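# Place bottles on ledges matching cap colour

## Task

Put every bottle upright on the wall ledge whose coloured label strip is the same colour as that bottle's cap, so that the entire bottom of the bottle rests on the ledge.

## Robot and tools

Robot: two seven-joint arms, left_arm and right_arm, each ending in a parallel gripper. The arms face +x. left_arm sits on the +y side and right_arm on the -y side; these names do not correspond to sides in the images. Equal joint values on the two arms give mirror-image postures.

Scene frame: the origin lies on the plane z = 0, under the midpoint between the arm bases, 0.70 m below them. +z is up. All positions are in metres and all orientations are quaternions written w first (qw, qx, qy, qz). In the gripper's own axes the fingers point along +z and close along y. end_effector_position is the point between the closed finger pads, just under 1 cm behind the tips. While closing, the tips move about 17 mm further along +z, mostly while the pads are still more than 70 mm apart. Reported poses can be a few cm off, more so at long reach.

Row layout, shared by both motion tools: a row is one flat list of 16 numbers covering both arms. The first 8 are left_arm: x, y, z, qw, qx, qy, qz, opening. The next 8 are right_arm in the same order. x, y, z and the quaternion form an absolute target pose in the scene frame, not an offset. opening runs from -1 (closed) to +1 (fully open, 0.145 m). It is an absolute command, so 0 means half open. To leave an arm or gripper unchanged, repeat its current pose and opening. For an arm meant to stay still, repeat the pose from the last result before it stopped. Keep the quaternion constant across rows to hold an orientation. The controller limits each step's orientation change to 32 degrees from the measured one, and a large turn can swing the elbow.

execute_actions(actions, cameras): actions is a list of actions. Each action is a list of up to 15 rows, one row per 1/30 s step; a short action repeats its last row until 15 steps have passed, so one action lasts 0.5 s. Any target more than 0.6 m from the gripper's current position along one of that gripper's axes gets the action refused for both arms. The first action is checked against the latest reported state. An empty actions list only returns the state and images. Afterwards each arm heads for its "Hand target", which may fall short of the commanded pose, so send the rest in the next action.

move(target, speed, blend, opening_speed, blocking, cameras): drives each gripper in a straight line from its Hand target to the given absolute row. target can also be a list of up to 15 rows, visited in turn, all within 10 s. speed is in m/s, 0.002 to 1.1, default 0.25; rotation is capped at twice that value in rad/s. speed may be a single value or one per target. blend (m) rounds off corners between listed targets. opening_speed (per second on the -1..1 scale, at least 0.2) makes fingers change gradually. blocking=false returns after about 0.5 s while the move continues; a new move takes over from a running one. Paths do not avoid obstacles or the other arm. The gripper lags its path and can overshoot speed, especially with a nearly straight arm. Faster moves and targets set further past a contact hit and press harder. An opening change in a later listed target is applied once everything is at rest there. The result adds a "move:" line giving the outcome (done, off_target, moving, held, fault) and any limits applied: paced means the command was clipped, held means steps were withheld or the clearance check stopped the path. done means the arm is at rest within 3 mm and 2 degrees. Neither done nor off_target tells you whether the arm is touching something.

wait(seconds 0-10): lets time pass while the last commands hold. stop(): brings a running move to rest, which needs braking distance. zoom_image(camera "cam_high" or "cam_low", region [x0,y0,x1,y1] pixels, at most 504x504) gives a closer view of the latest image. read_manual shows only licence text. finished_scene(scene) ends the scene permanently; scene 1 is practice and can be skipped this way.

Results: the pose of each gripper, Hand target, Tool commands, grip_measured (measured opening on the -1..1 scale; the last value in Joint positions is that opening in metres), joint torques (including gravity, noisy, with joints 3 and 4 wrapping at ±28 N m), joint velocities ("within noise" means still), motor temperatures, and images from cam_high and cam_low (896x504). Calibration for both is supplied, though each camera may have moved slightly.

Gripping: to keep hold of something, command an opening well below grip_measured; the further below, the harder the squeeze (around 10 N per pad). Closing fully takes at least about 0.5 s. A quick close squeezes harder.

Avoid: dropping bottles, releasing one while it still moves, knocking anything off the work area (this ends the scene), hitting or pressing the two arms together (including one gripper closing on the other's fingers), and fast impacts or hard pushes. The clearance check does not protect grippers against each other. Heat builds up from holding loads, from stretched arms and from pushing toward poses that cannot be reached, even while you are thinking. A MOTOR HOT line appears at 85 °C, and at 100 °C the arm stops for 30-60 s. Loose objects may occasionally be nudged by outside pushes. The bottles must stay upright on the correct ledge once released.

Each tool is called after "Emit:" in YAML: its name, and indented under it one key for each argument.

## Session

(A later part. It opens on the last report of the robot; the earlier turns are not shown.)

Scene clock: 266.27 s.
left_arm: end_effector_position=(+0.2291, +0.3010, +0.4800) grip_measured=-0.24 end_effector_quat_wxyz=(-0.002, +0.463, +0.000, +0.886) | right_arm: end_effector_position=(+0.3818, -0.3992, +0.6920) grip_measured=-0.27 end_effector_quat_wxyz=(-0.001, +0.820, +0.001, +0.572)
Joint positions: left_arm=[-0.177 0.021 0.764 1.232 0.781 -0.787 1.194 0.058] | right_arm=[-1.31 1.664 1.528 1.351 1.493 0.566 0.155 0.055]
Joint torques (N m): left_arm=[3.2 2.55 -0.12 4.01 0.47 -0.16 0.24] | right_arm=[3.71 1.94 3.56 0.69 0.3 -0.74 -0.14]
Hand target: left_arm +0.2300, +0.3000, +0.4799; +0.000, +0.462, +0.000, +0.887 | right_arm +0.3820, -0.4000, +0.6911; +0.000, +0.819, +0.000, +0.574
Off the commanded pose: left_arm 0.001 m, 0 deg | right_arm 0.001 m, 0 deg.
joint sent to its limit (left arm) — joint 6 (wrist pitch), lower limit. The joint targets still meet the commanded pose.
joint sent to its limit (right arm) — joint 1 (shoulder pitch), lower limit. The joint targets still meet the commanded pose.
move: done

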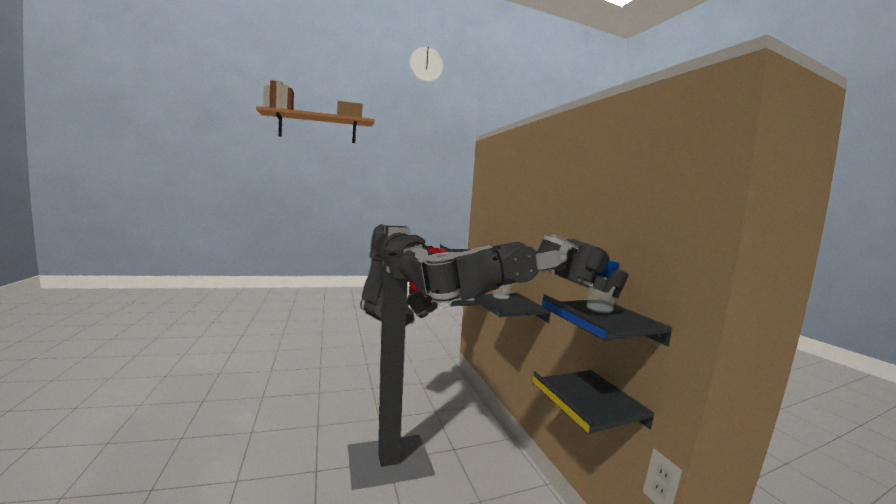

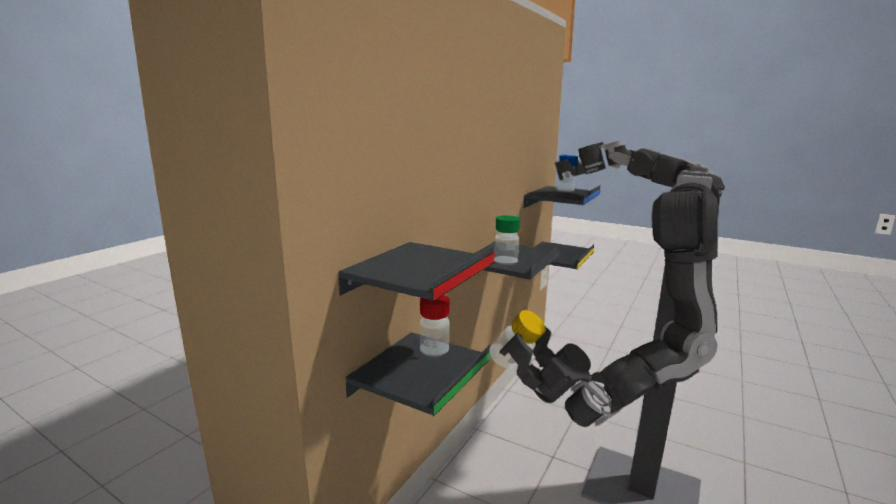

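Emit:
move:
  target:
    - [0.23,0.28,0.50,0.0,0.7547,0,0.6561,-0.6,0.382,-0.40,0.687,0,0.8192,0,0.5736,-0.6]
  speed: 0.2

Emit:
zoom_image:
  camera: "cam_high"
  region: [520, 220, 690, 360]

Scene clock: 275.40 s.
left_arm: end_effector_position=(+0.2293, +0.2800, +0.4974) grip_measured=-0.24 end_effector_quat_wxyz=(+0.001, +0.758, +0.000, +0.652) | right_arm: end_effector_position=(+0.3818, -0.3992, +0.6880) grip_measured=-0.27 end_effector_quat_wxyz=(-0.001, +0.820, +0.001, +0.572)
Joint positions: left_arm=[-0.456 -0.051 0.767 2.049 0.181 0.22 0.714 0.058] | right_arm=[-1.31 1.66 1.51 1.355 1.498 0.549 0.153 0.055]
Joint velocities: left_arm=[0.033 -0.011 0.002 -0.007 -0.051 -0.154 0.037 0] | right_arm=[within noise]
Joint torques (N m): left_arm=[1.25 1.73 0.44 6.16 0.56 -0.54 0.05] | right_arm=[3.68 1.86 3.56 0.53 0.28 -0.74 -0.15]
Hand target: left_arm +0.2300, +0.2800, +0.4999; +0.000, +0.755, +0.000, +0.656 | right_arm +0.3819, -0.4000, +0.6870; +0.000, +0.819, +0.000, +0.573
Off the commanded pose: left_arm 0.003 m, 1 deg | right_arm 0.001 m, 0 deg.
joint sent to its limit (right arm) — joint 1 (shoulder pitch), lower limit. The joint targets still meet the commanded pose.
move: done

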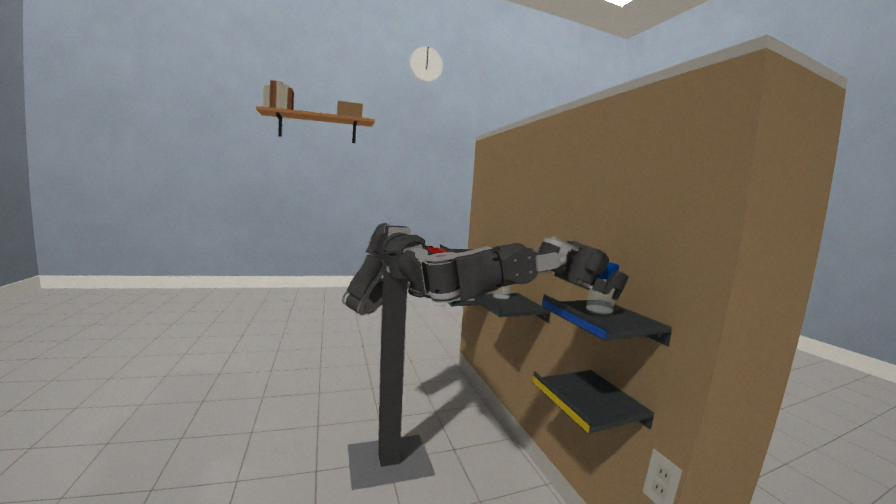

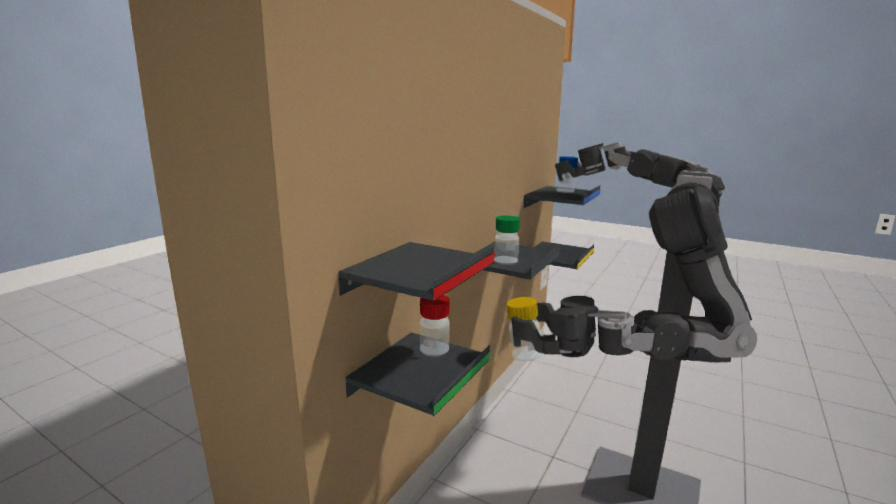

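Scaled by 2.965 (camera's finer frame: 1280x720).

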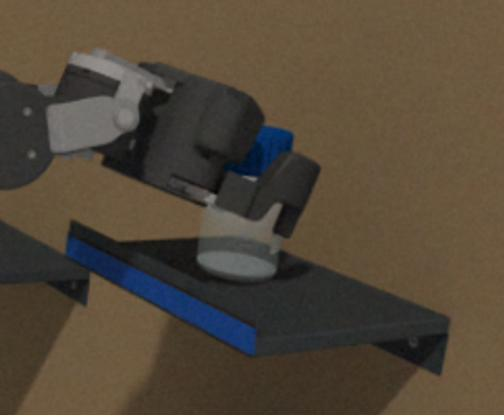

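Emit:
move:
  target:
    - [0.235,0.18,0.60,0.08,0.748,-0.09,0.65,-0.6,0.382,-0.40,0.684,0,0.8192,0,0.5736,-0.6]
    - [0.255,0.10,0.635,0.142,0.7368,-0.1633,0.6406,-0.6,0.382,-0.40,0.684,0,0.8192,0,0.5736,-0.6]
    - [0.275,0.0,0.635,0.142,0.7368,-0.1633,0.6406,-0.6,0.382,-0.40,0.684,0,0.8192,0,0.5736,-0.6]
  speed: 0.15
  blend: [0.02,0.02,0]

Emit:
zoom_image:
  camera: "cam_high"
  region: [520, 220, 690, 360]

Scene clock: 290.07 s.
left_arm: end_effector_position=(+0.2747, +0.0004, +0.6350) grip_measured=-0.24 end_effector_quat_wxyz=(+0.151, +0.687, -0.156, +0.694) | right_arm: end_effector_position=(+0.3819, -0.3992, +0.6852) grip_measured=-0.27 end_effector_quat_wxyz=(-0.001, +0.820, +0.002, +0.572)
Joint positions: left_arm=[-0.081 -0.164 -0.514 2.368 -0.272 0.781 0.125 0.058] | right_arm=[-1.31 1.658 1.497 1.358 1.501 0.535 0.151 0.055]
Joint torques (N m): left_arm=[3.47 -2.25 -1.43 3.66 0.24 -0.58 -0.04] | right_arm=[3.78 1.94 3.63 0.53 0.31 -0.74 -0.12]
Hand target: left_arm +0.2749, +0.0000, +0.6347; +0.151, +0.687, -0.156, +0.693 | right_arm +0.3820, -0.4000, +0.6842; +0.000, +0.819, +0.000, +0.574
Off the commanded pose: left_arm 0.000 m, 8 deg | right_arm 0.001 m, 0 deg.
joint read past its limit (left arm) — joint 2 (shoulder roll), lower limit.
joint sent to its limit (left arm) — joint 2 (shoulder roll), lower limit; joint 6 (wrist pitch), upper limit. The joint targets are off in orientation, not in position.
joint sent to its limit (right arm) — joint 1 (shoulder pitch), lower limit. The joint targets still meet the commanded pose.
move: off_target (left_arm)

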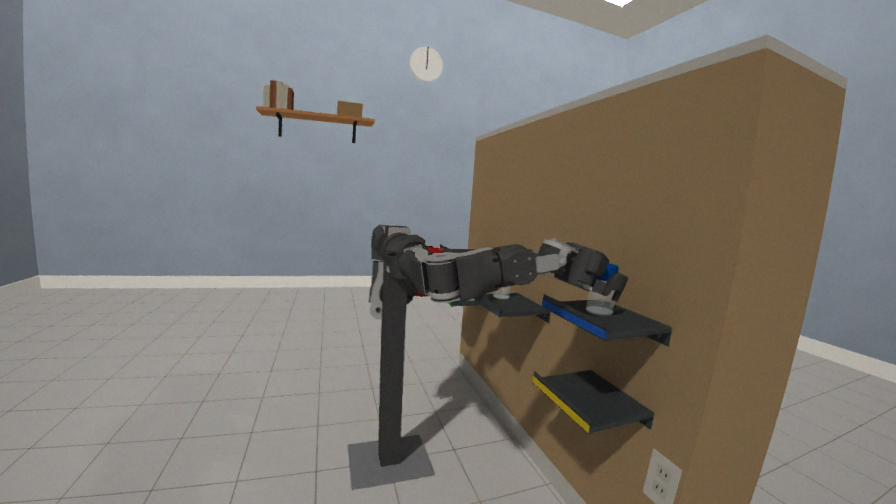

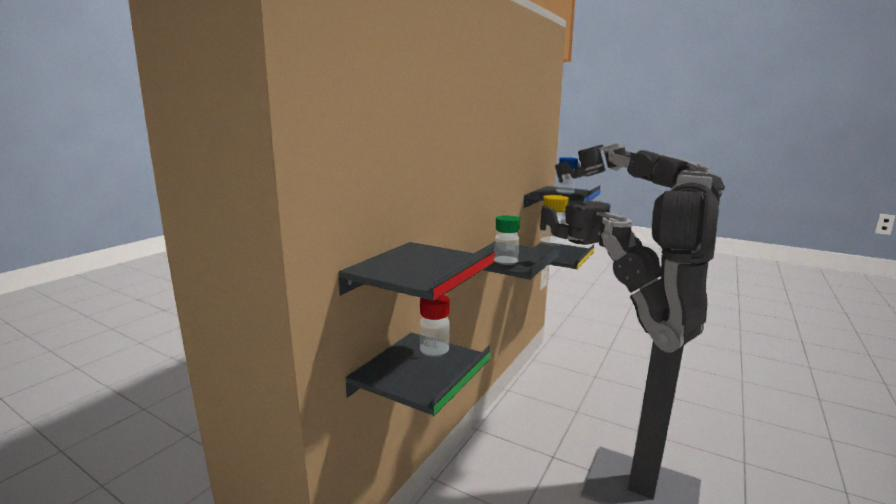

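Scaled by 2.965 (camera's finer frame: 1280x720).

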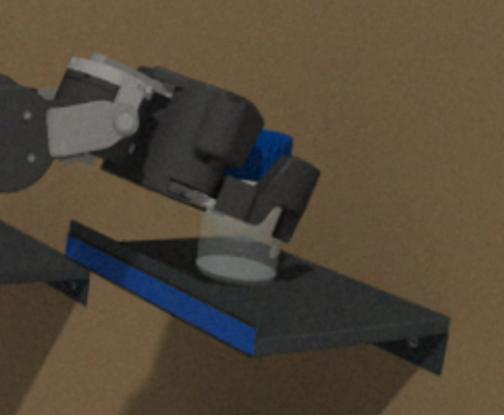

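Emit:
move:
  target:
    - [0.34,-0.065,0.635,0.142,0.7368,-0.1633,0.6406,-0.6,0.382,-0.40,0.680,0,0.8192,0,0.5736,-0.6]
  speed: 0.1

Emit:
zoom_image:
  camera: "cam_high"
  region: [520, 220, 690, 360]

Emit:
zoom_image:
  camera: "cam_low"
  region: [430, 130, 630, 290]

Scene clock: 303.00 s.
left_arm: end_effector_position=(+0.3404, -0.0658, +0.6330) grip_measured=-0.24 end_effector_quat_wxyz=(+0.145, +0.739, -0.163, +0.637) | right_arm: end_effector_position=(+0.3824, -0.3990, +0.6837) grip_measured=-0.27 end_effector_quat_wxyz=(-0.002, +0.817, +0.002, +0.577)
Joint positions: left_arm=[0.641 0.021 -0.861 1.926 0.789 0.782 -0.844 0.058] | right_arm=[-1.31 1.655 1.482 1.361 1.506 0.508 0.15 0.055]
Joint torques (N m): left_arm=[7.95 -1.83 0.81 4.81 -0.22 -0.44 -0.05] | right_arm=[3.65 1.89 2.82 0.49 0.29 -0.49 -0.11]
Hand target: left_arm +0.3400, -0.0651, +0.6349; +0.142, +0.737, -0.163, +0.641 | right_arm +0.3820, -0.4000, +0.6801; +0.000, +0.819, +0.000, +0.574
Off the commanded pose: left_arm 0.002 m, 1 deg | right_arm 0.004 m, 1 deg.
joint sent to its limit (left arm) — joint 6 (wrist pitch), upper limit. The joint targets still meet the commanded pose.
joint sent to its limit (right arm) — joint 1 (shoulder pitch), lower limit. The joint targets still meet the commanded pose.
move: off_target (right_arm)

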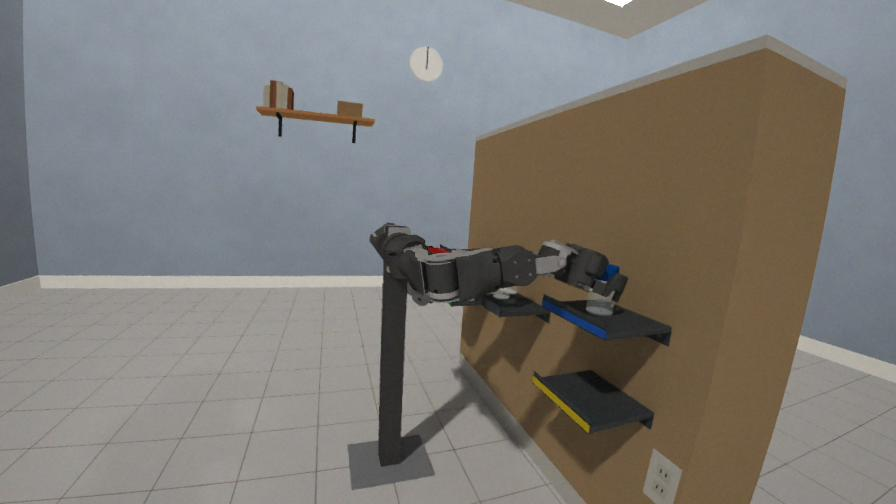

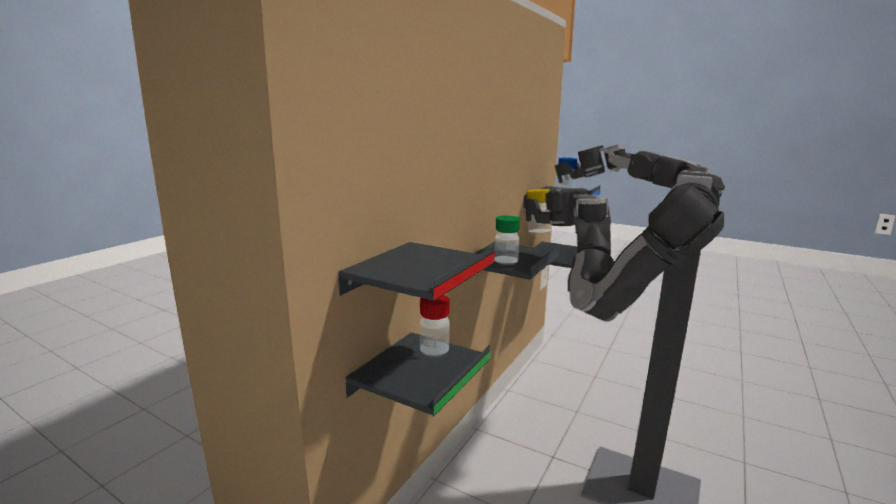

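Scaled by 2.965 (camera's finer frame: 1280x720).

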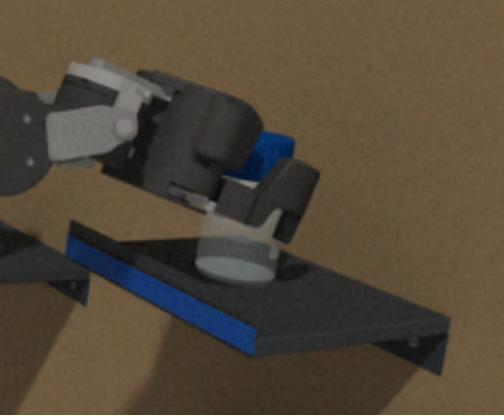

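Scaled by 2.520 (camera's finer frame: 1280x720).

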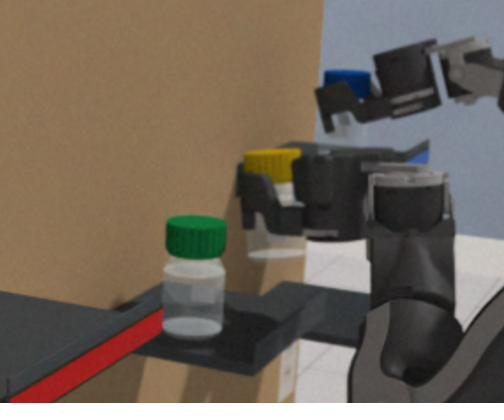

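Emit:
move:
  target:
    - [0.374,-0.065,0.63,0.142,0.7368,-0.1633,0.6406,-0.6,0.382,-0.40,0.6838,0,0.8192,0,0.5736,-0.6]
    - [0.374,-0.065,0.60,0.142,0.7368,-0.1633,0.6406,-0.6,0.382,-0.40,0.6838,0,0.8192,0,0.5736,0.5]
  speed: 0.08
  opening_speed: 0.5

Emit:
zoom_image:
  camera: "cam_high"
  region: [450, 220, 690, 360]

Emit:
zoom_image:
  camera: "cam_low"
  region: [430, 130, 630, 290]

Scene clock: 320.77 s.
left_arm: end_effector_position=(+0.3737, -0.0645, +0.5987) grip_measured=-0.24 end_effector_quat_wxyz=(+0.141, +0.740, -0.163, +0.638) | right_arm: end_effector_position=(+0.3820, -0.3996, +0.6835) grip_measured=+0.50 end_effector_quat_wxyz=(-0.001, +0.819, +0.001, +0.574)
Joint positions: left_arm=[0.678 0.095 -0.91 1.734 0.756 0.58 -0.705 0.058] | right_arm=[-1.306 1.655 1.482 1.359 1.506 0.519 0.149 0.112]
Joint torques (N m): left_arm=[8.29 -1.89 1.31 3.88 -0.32 -0.81 0.21] | right_arm=[4.34 2.7 4.82 0.32 0.19 -0.28 -0.08]
Hand target: left_arm +0.3739, -0.0650, +0.6000; +0.142, +0.737, -0.163, +0.641 | right_arm +0.3820, -0.4001, +0.6838; +0.000, +0.819, +0.000, +0.574
Off the commanded pose: left_arm 0.001 m, 0 deg | right_arm 0.000 m, 0 deg.
move: done

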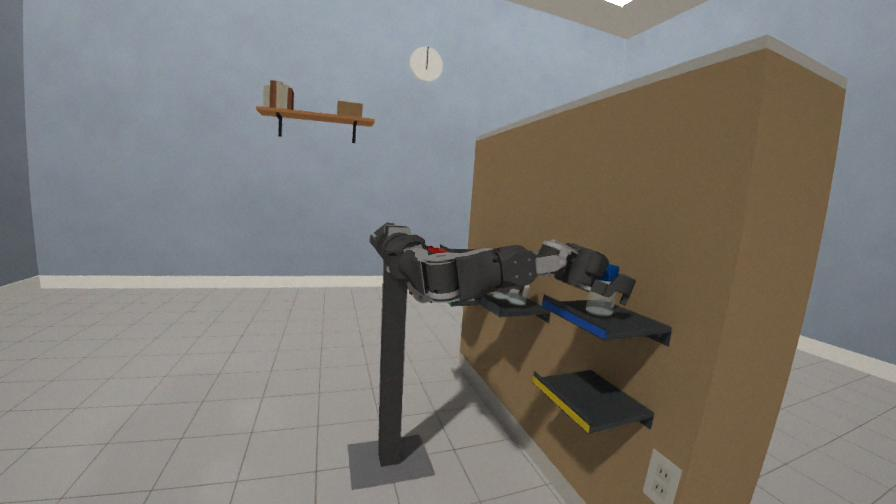

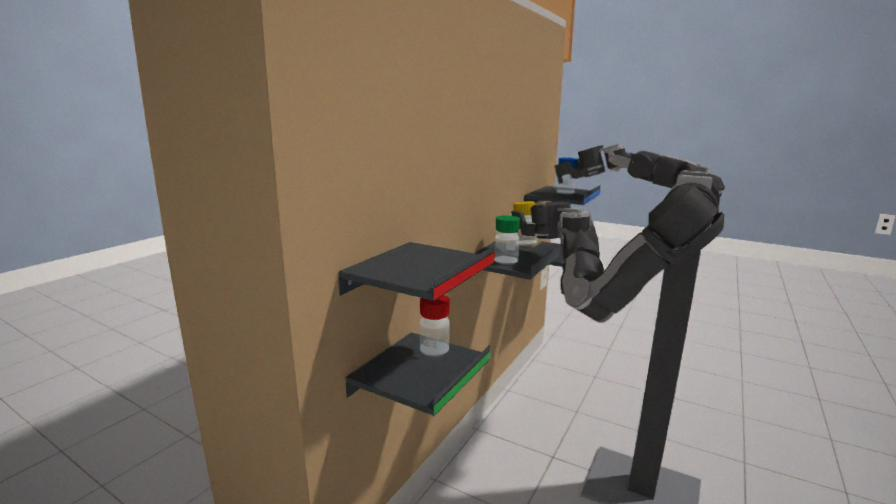

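Scaled by 2.100 (camera's finer frame: 1280x720).

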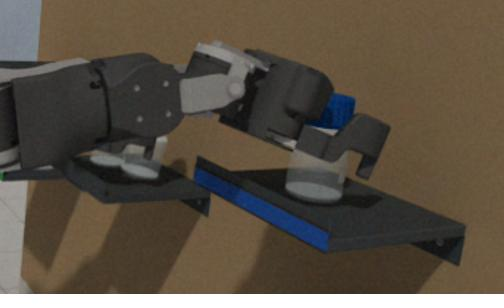

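Scaled by 2.520 (camera's finer frame: 1280x720).

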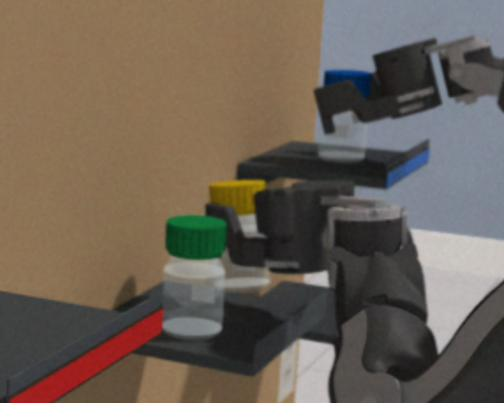

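Emit:
move:
  target:
    - [0.374,-0.065,0.595,0.142,0.7368,-0.1633,0.6406,-0.6,0.36,-0.40,0.69,0,0.8192,0,0.5736,0.5]
    - [0.374,-0.065,0.590,0.142,0.7368,-0.1633,0.6406,-0.6,0.27,-0.40,0.70,0,0.8192,0,0.5736,0.5]
  speed: 0.1
  blend: [0.02,0]

Emit:
zoom_image:
  camera: "cam_high"
  region: [450, 220, 690, 360]

Emit:
zoom_image:
  camera: "cam_low"
  region: [470, 180, 590, 280]

Scene clock: 336.23 s.
left_arm: end_effector_position=(+0.3739, -0.0649, +0.5917) grip_measured=-0.24 end_effector_quat_wxyz=(+0.141, +0.737, -0.163, +0.640) | right_arm: end_effector_position=(+0.2701, -0.4008, +0.7000) grip_measured=+0.50 end_effector_quat_wxyz=(+0.001, +0.816, -0.001, +0.577)
Joint positions: left_arm=[0.674 0.111 -0.938 1.719 0.752 0.533 -0.702 0.058] | right_arm=[-1.104 1.19 1.566 1.753 1.369 0.782 0.277 0.112]
Joint torques (N m): left_arm=[7.16 -1.54 1.22 3.44 -0.27 -0.81 0.21] | right_arm=[1.28 4.05 4.34 0.69 0.17 -0.24 0.19]
Hand target: left_arm +0.3740, -0.0650, +0.5901; +0.142, +0.737, -0.163, +0.641 | right_arm +0.2701, -0.4000, +0.6998; +0.000, +0.817, +0.001, +0.576
Off the commanded pose: left_arm 0.002 m, 0 deg | right_arm 0.001 m, 1 deg.
joint sent to its limit (right arm) — joint 3 (upper arm roll), upper limit; joint 6 (wrist pitch), upper limit. The joint targets still meet the commanded pose.
move: done; blend cut to 0.0114 m at target 1

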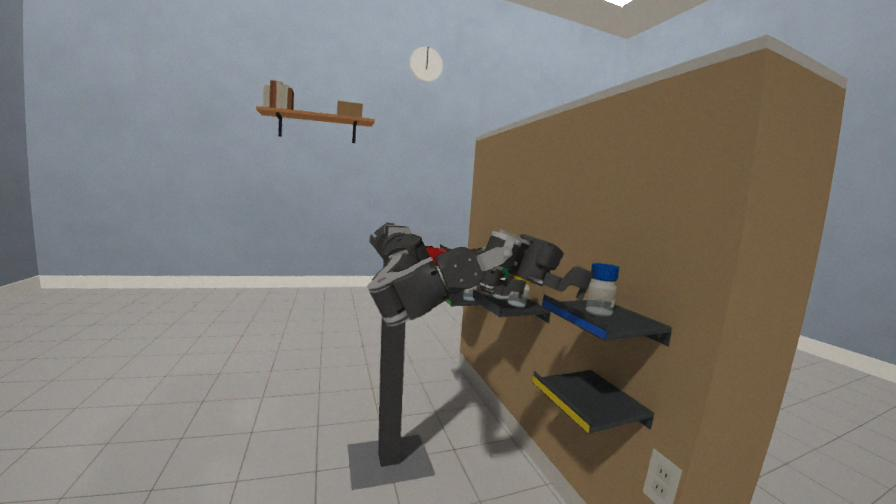

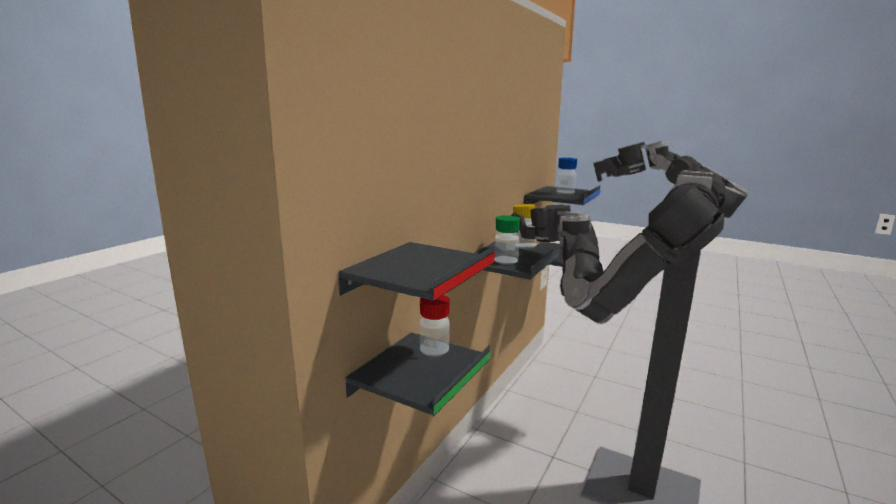

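Scaled by 2.100 (camera's finer frame: 1280x720).

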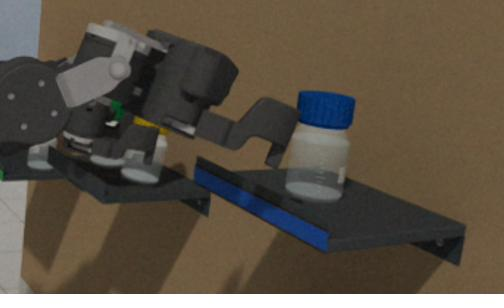

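Scaled by 4.200 (camera's finer frame: 1280x720).

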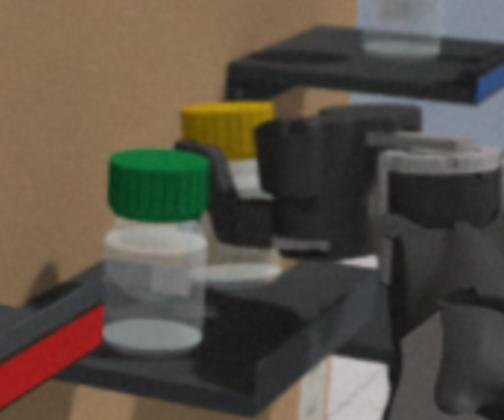

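Emit:
move:
  target:
    - [0.374,-0.065,0.587,0.142,0.7368,-0.1633,0.6406,-0.6,0.24,-0.35,0.58,0,0.8192,0,0.5736,0.5]
  speed: 0.15

Emit:
zoom_image:
  camera: "cam_high"
  region: [450, 220, 570, 320]

Emit:
zoom_image:
  camera: "cam_low"
  region: [470, 180, 590, 280]

Scene clock: 357.50 s.
left_arm: end_effector_position=(+0.3739, -0.0649, +0.5889) grip_measured=-0.24 end_effector_quat_wxyz=(+0.141, +0.737, -0.163, +0.641) | right_arm: end_effector_position=(+0.2399, -0.3496, +0.5802) grip_measured=+0.50 end_effector_quat_wxyz=(-0.002, +0.820, +0.001, +0.573)
Joint positions: left_arm=[0.673 0.116 -0.947 1.714 0.752 0.519 -0.701 0.058] | right_arm=[-1.085 0.861 1.054 2.066 1.185 0.378 0.153 0.112]
Joint torques (N m): left_arm=[7.11 -1.52 1.24 3.44 -0.27 -0.81 0.22] | right_arm=[0.15 2.99 3.29 1.78 0.14 -0.51 -0.12]
Hand target: left_arm +0.3740, -0.0650, +0.5871; +0.142, +0.737, -0.163, +0.641 | right_arm +0.2400, -0.3500, +0.5800; +0.000, +0.819, +0.000, +0.574
Off the commanded pose: left_arm 0.002 m, 0 deg | right_arm 0.000 m, 0 deg.
move: done

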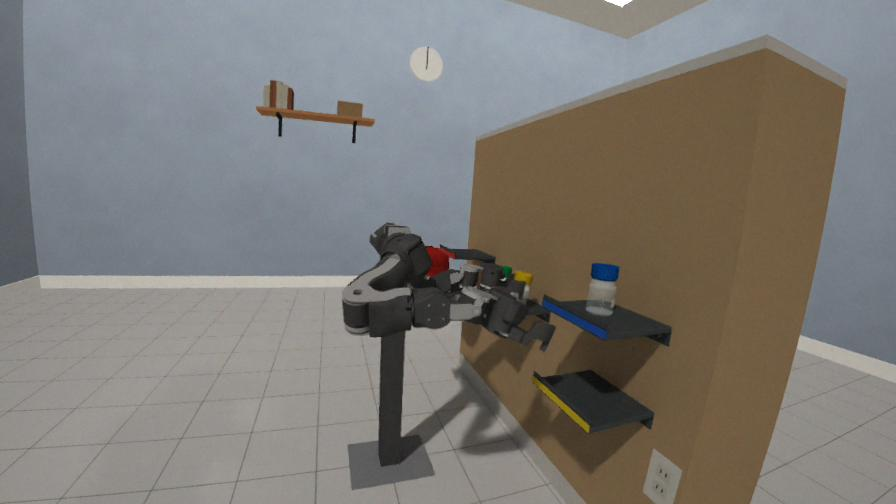

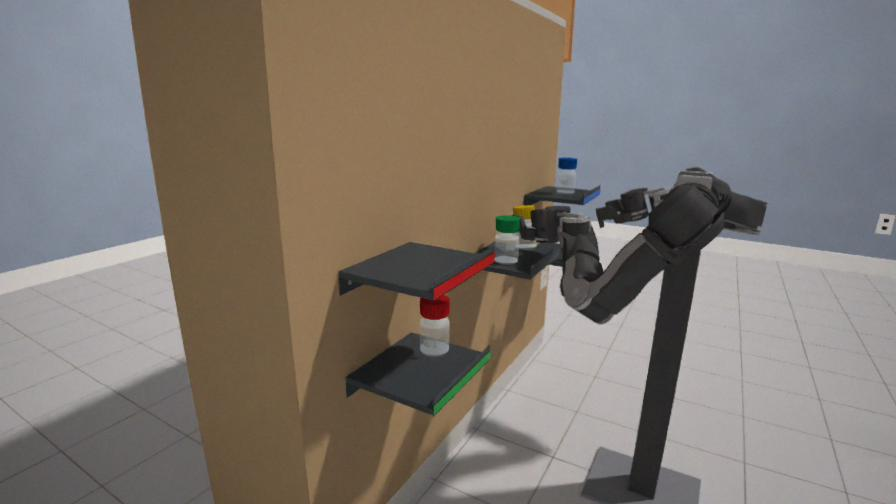

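Scaled by 4.200 (camera's finer frame: 1280x720).

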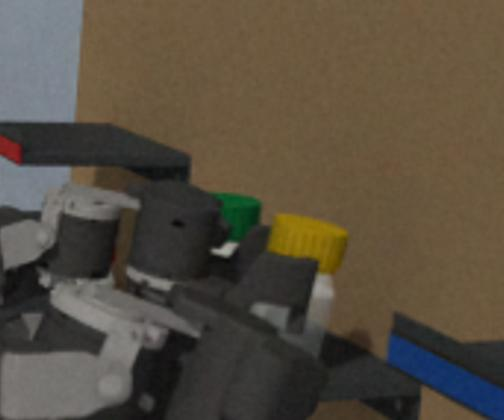

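Scaled by 4.200 (camera's finer frame: 1280x720).

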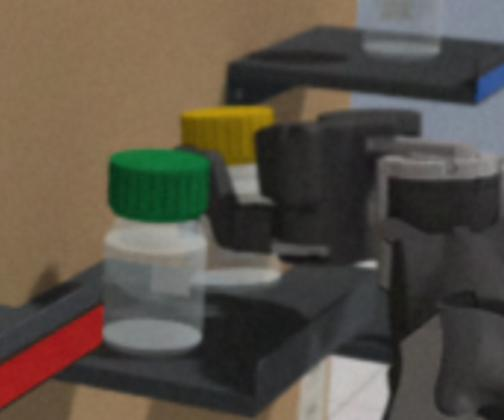

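Emit:
move:
  target:
    - [0.374,-0.065,0.583,0.142,0.7368,-0.1633,0.6406,-0.6,0.23,-0.32,0.48,0,0.7547,0,0.6561,0.5]
    - [0.374,-0.065,0.583,0.142,0.7368,-0.1633,0.6406,-0.6,0.23,-0.32,0.48,0,0.4617,0,0.887,0.5]
  speed: 0.25

Emit:
zoom_image:
  camera: "cam_high"
  region: [450, 220, 570, 320]

Emit:
zoom_image:
  camera: "cam_low"
  region: [470, 180, 590, 280]

Scene clock: 374.27 s.
left_arm: end_effector_position=(+0.3739, -0.0650, +0.5852) grip_measured=-0.24 end_effector_quat_wxyz=(+0.142, +0.737, -0.163, +0.641) | right_arm: end_effector_position=(+0.2306, -0.3200, +0.4809) grip_measured=+0.50 end_effector_quat_wxyz=(+0.000, +0.461, +0.001, +0.887)
Joint positions: left_arm=[0.67 0.123 -0.958 1.706 0.752 0.498 -0.699 0.058] | right_arm=[-0.163 0.107 0.749 1.161 0.849 -0.784 1.212 0.112]
Joint torques (N m): left_arm=[7.16 -1.49 1.18 3.34 -0.27 -0.75 0.2] | right_arm=[1.25 3.2 1.16 3.08 0.48 -0.03 0.15]
Hand target: left_arm +0.3740, -0.0650, +0.5830; +0.142, +0.737, -0.163, +0.641 | right_arm +0.2300, -0.3201, +0.4800; +0.000, +0.462, +0.000, +0.887
Off the commanded pose: left_arm 0.002 m, 0 deg | right_arm 0.001 m, 0 deg.
joint read past its limit (right arm) — joint 6 (wrist pitch), lower limit.
joint sent to its limit (right arm) — joint 6 (wrist pitch), lower limit. The joint targets still meet the commanded pose.
move: done

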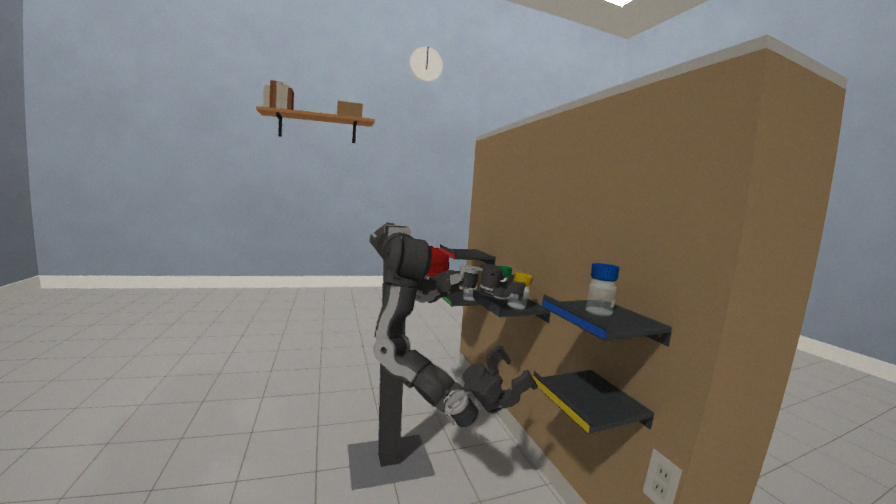

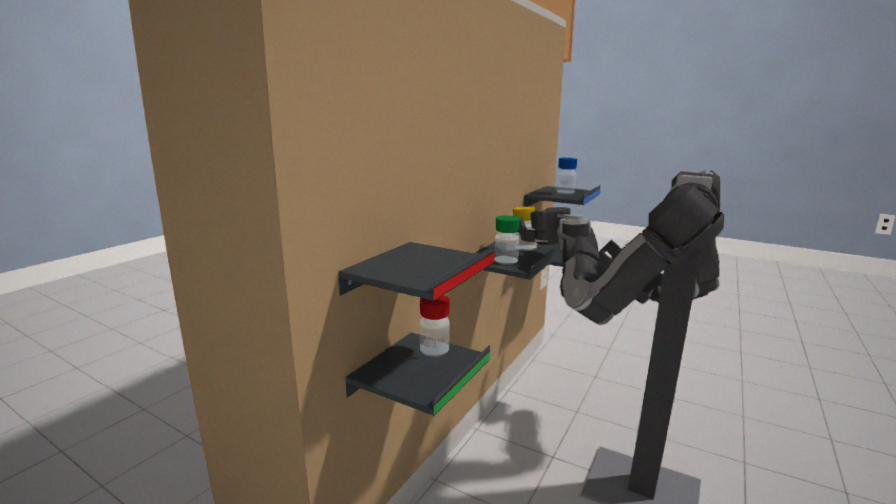

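Scaled by 4.200 (camera's finer frame: 1280x720).

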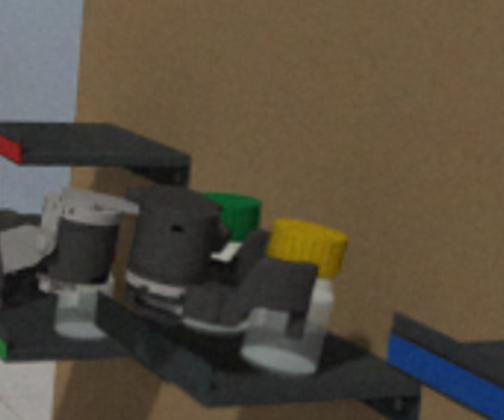

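Scaled by 4.200 (camera's finer frame: 1280x720).

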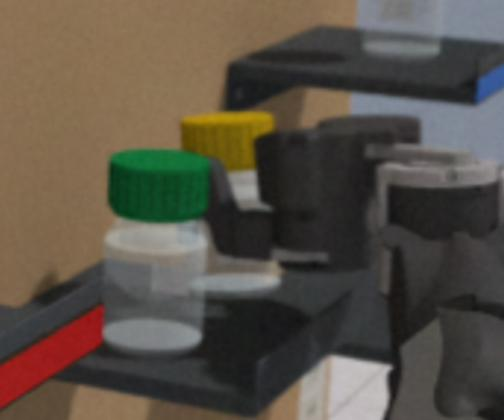

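Emit:
move:
  target:
    - [0.374,-0.065,0.602,0.142,0.7368,-0.1633,0.6406,-0.6,0.23,-0.30,0.49,0,0.65,0,0.76,0.5]
    - [0.374,-0.065,0.602,0.1517,0.6964,-0.1544,0.6843,-0.6,0.23,-0.28,0.50,0,0.8192,0,0.5736,0.25]
    - [0.374,-0.065,0.590,0.1517,0.6964,-0.1544,0.6843,-0.6,0.23,-0.28,0.50,0,0.8192,0,0.5736,0.25]
  speed: 0.15

Emit:
zoom_image:
  camera: "cam_high"
  region: [450, 220, 570, 320]

Emit:
zoom_image:
  camera: "cam_low"
  region: [470, 180, 590, 280]

Scene clock: 422.40 s.
left_arm: end_effector_position=(+0.3738, -0.0650, +0.5911) grip_measured=-0.24 end_effector_quat_wxyz=(+0.151, +0.698, -0.154, +0.683) | right_arm: end_effector_position=(+0.2298, -0.2804, +0.5005) grip_measured=+0.25 end_effector_quat_wxyz=(+0.000, +0.818, +0.001, +0.575)
Joint positions: left_arm=[0.675 0.158 -1.018 1.69 0.694 0.334 -0.686 0.058] | right_arm=[-0.505 0.106 0.715 2.165 0.212 0.531 0.594 0.094]
Joint torques (N m): left_arm=[7.37 -1.44 1.39 3.45 -0.34 -0.84 0.2] | right_arm=[0.33 2.1 0.64 4.11 0.34 -0.19 -0.09]
Hand target: left_arm +0.3740, -0.0650, +0.5899; +0.152, +0.696, -0.154, +0.684 | right_arm +0.2300, -0.2800, +0.5000; +0.000, +0.819, +0.000, +0.574
Off the commanded pose: left_arm 0.001 m, 0 deg | right_arm 0.001 m, 0 deg.
move: done

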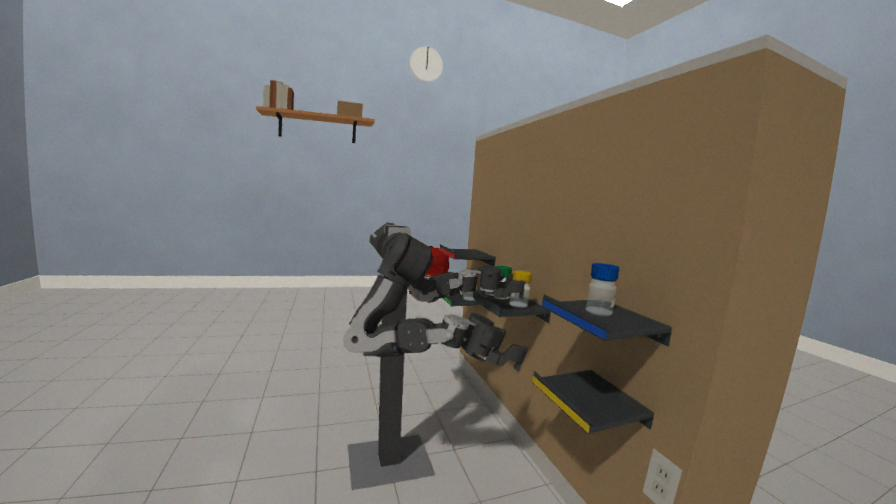

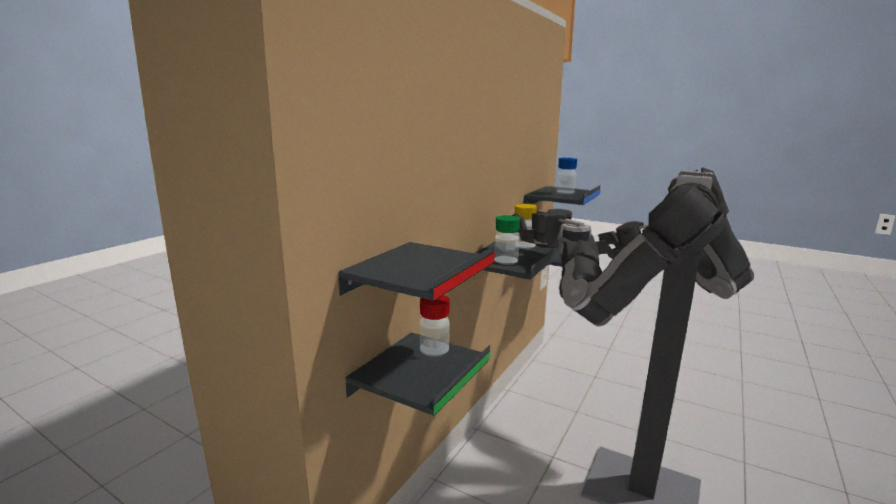

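Scaled by 4.200 (camera's finer frame: 1280x720).

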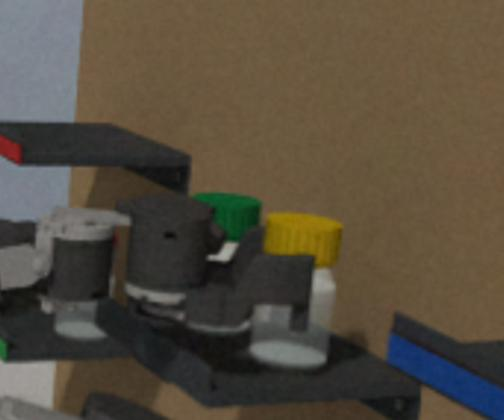

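Scaled by 4.200 (camera's finer frame: 1280x720).

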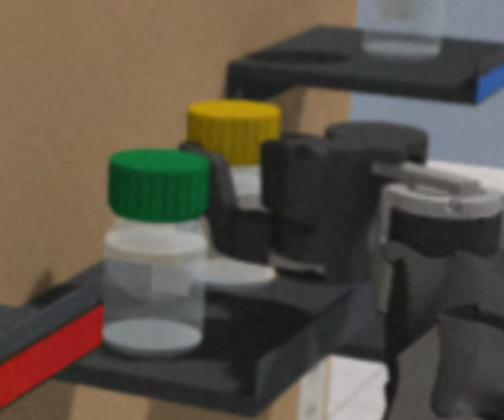

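Emit:
move:
  target:
    - [0.374,-0.065,0.584,0.1517,0.6964,-0.1544,0.6843,-0.6,0.23,-0.28,0.50,0,0.8192,0,0.5736,0.25]
  speed: 0.05
  cameras: []

Emit:
move:
  target:
    - [0.374,-0.065,0.580,0.1517,0.6964,-0.1544,0.6843,-0.6,0.23,-0.28,0.50,0,0.8192,0,0.5736,0.25]
  speed: 0.05

Emit:
zoom_image:
  camera: "cam_high"
  region: [450, 220, 570, 320]

Emit:
zoom_image:
  camera: "cam_low"
  region: [470, 180, 590, 280]

Scene clock: 436.10 s.
left_arm: end_effector_position=(+0.3740, -0.0650, +0.5851) grip_measured=-0.24 end_effector_quat_wxyz=(+0.151, +0.698, -0.154, +0.683) | right_arm: end_effector_position=(+0.2298, -0.2804, +0.5005) grip_measured=+0.25 end_effector_quat_wxyz=(+0.000, +0.818, +0.001, +0.575)
Joint positions: left_arm=[0.67 0.165 -1.034 1.676 0.691 0.306 -0.685 0.058] | right_arm=[-0.505 0.106 0.715 2.165 0.212 0.531 0.594 0.094]
Joint torques (N m): left_arm=[7.29 -1.41 1.4 3.56 -0.34 -0.82 0.2] | right_arm=[0.36 2.25 0.64 4.11 0.34 -0.19 -0.07]
Hand target: left_arm +0.3740, -0.0650, +0.5839; +0.152, +0.697, -0.154, +0.684 | right_arm +0.2300, -0.2800, +0.5000; +0.000, +0.819, +0.000, +0.574
Off the commanded pose: left_arm 0.001 m, 0 deg | right_arm 0.001 m, 0 deg.
move: done

Scene clock: 436.80 s.
left_arm: end_effector_position=(+0.3740, -0.0650, +0.5830) grip_measured=-0.24 end_effector_quat_wxyz=(+0.152, +0.695, -0.153, +0.686) | right_arm: end_effector_position=(+0.2298, -0.2804, +0.5005) grip_measured=+0.25 end_effector_quat_wxyz=(+0.000, +0.818, +0.001, +0.575)
Joint positions: left_arm=[0.67 0.169 -1.044 1.668 0.688 0.284 -0.685 0.058] | right_arm=[-0.505 0.106 0.715 2.165 0.212 0.531 0.594 0.094]
Joint torques (N m): left_arm=[6.92 -1.38 1.28 3.25 -0.26 -0.73 0.2] | right_arm=[0.38 2.23 0.54 4 0.32 -0.18 -0.1]
Hand target: left_arm +0.3739, -0.0650, +0.5799; +0.152, +0.696, -0.154, +0.684 | right_arm +0.2300, -0.2800, +0.5000; +0.000, +0.819, +0.000, +0.574
Off the commanded pose: left_arm 0.003 m, 0 deg | right_arm 0.001 m, 0 deg.
move: done

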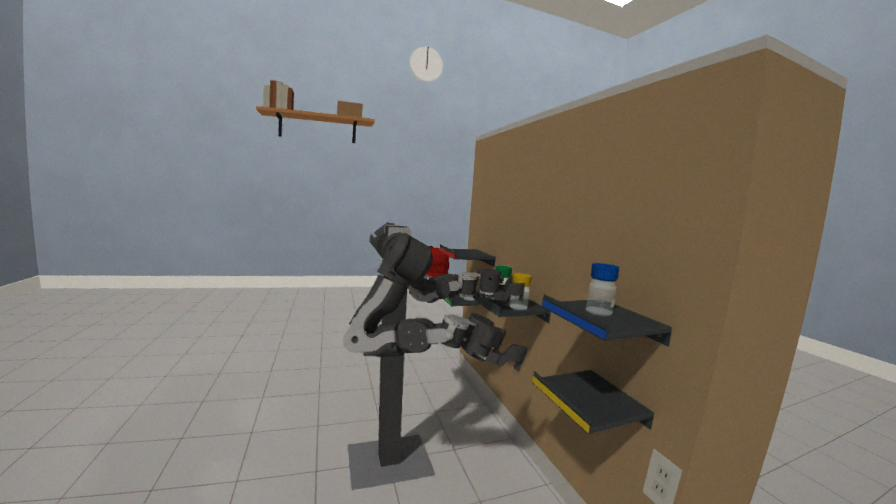

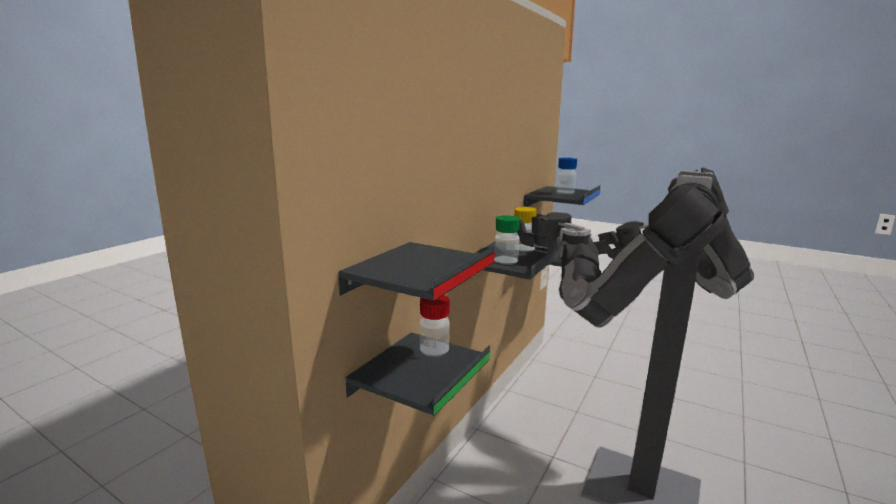

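Scaled by 4.200 (camera's finer frame: 1280x720).

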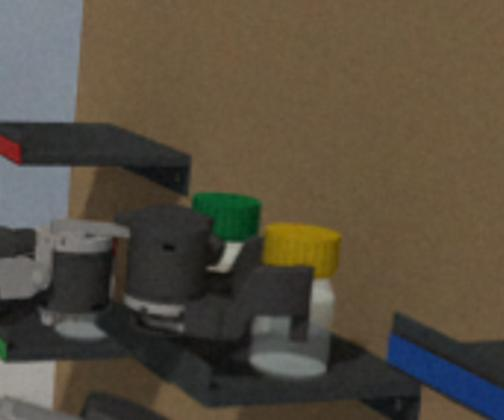

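Scaled by 4.200 (camera's finer frame: 1280x720).

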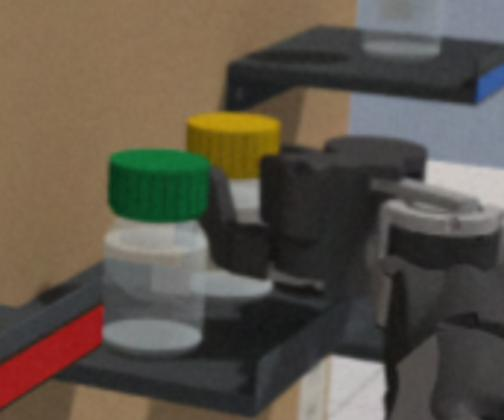

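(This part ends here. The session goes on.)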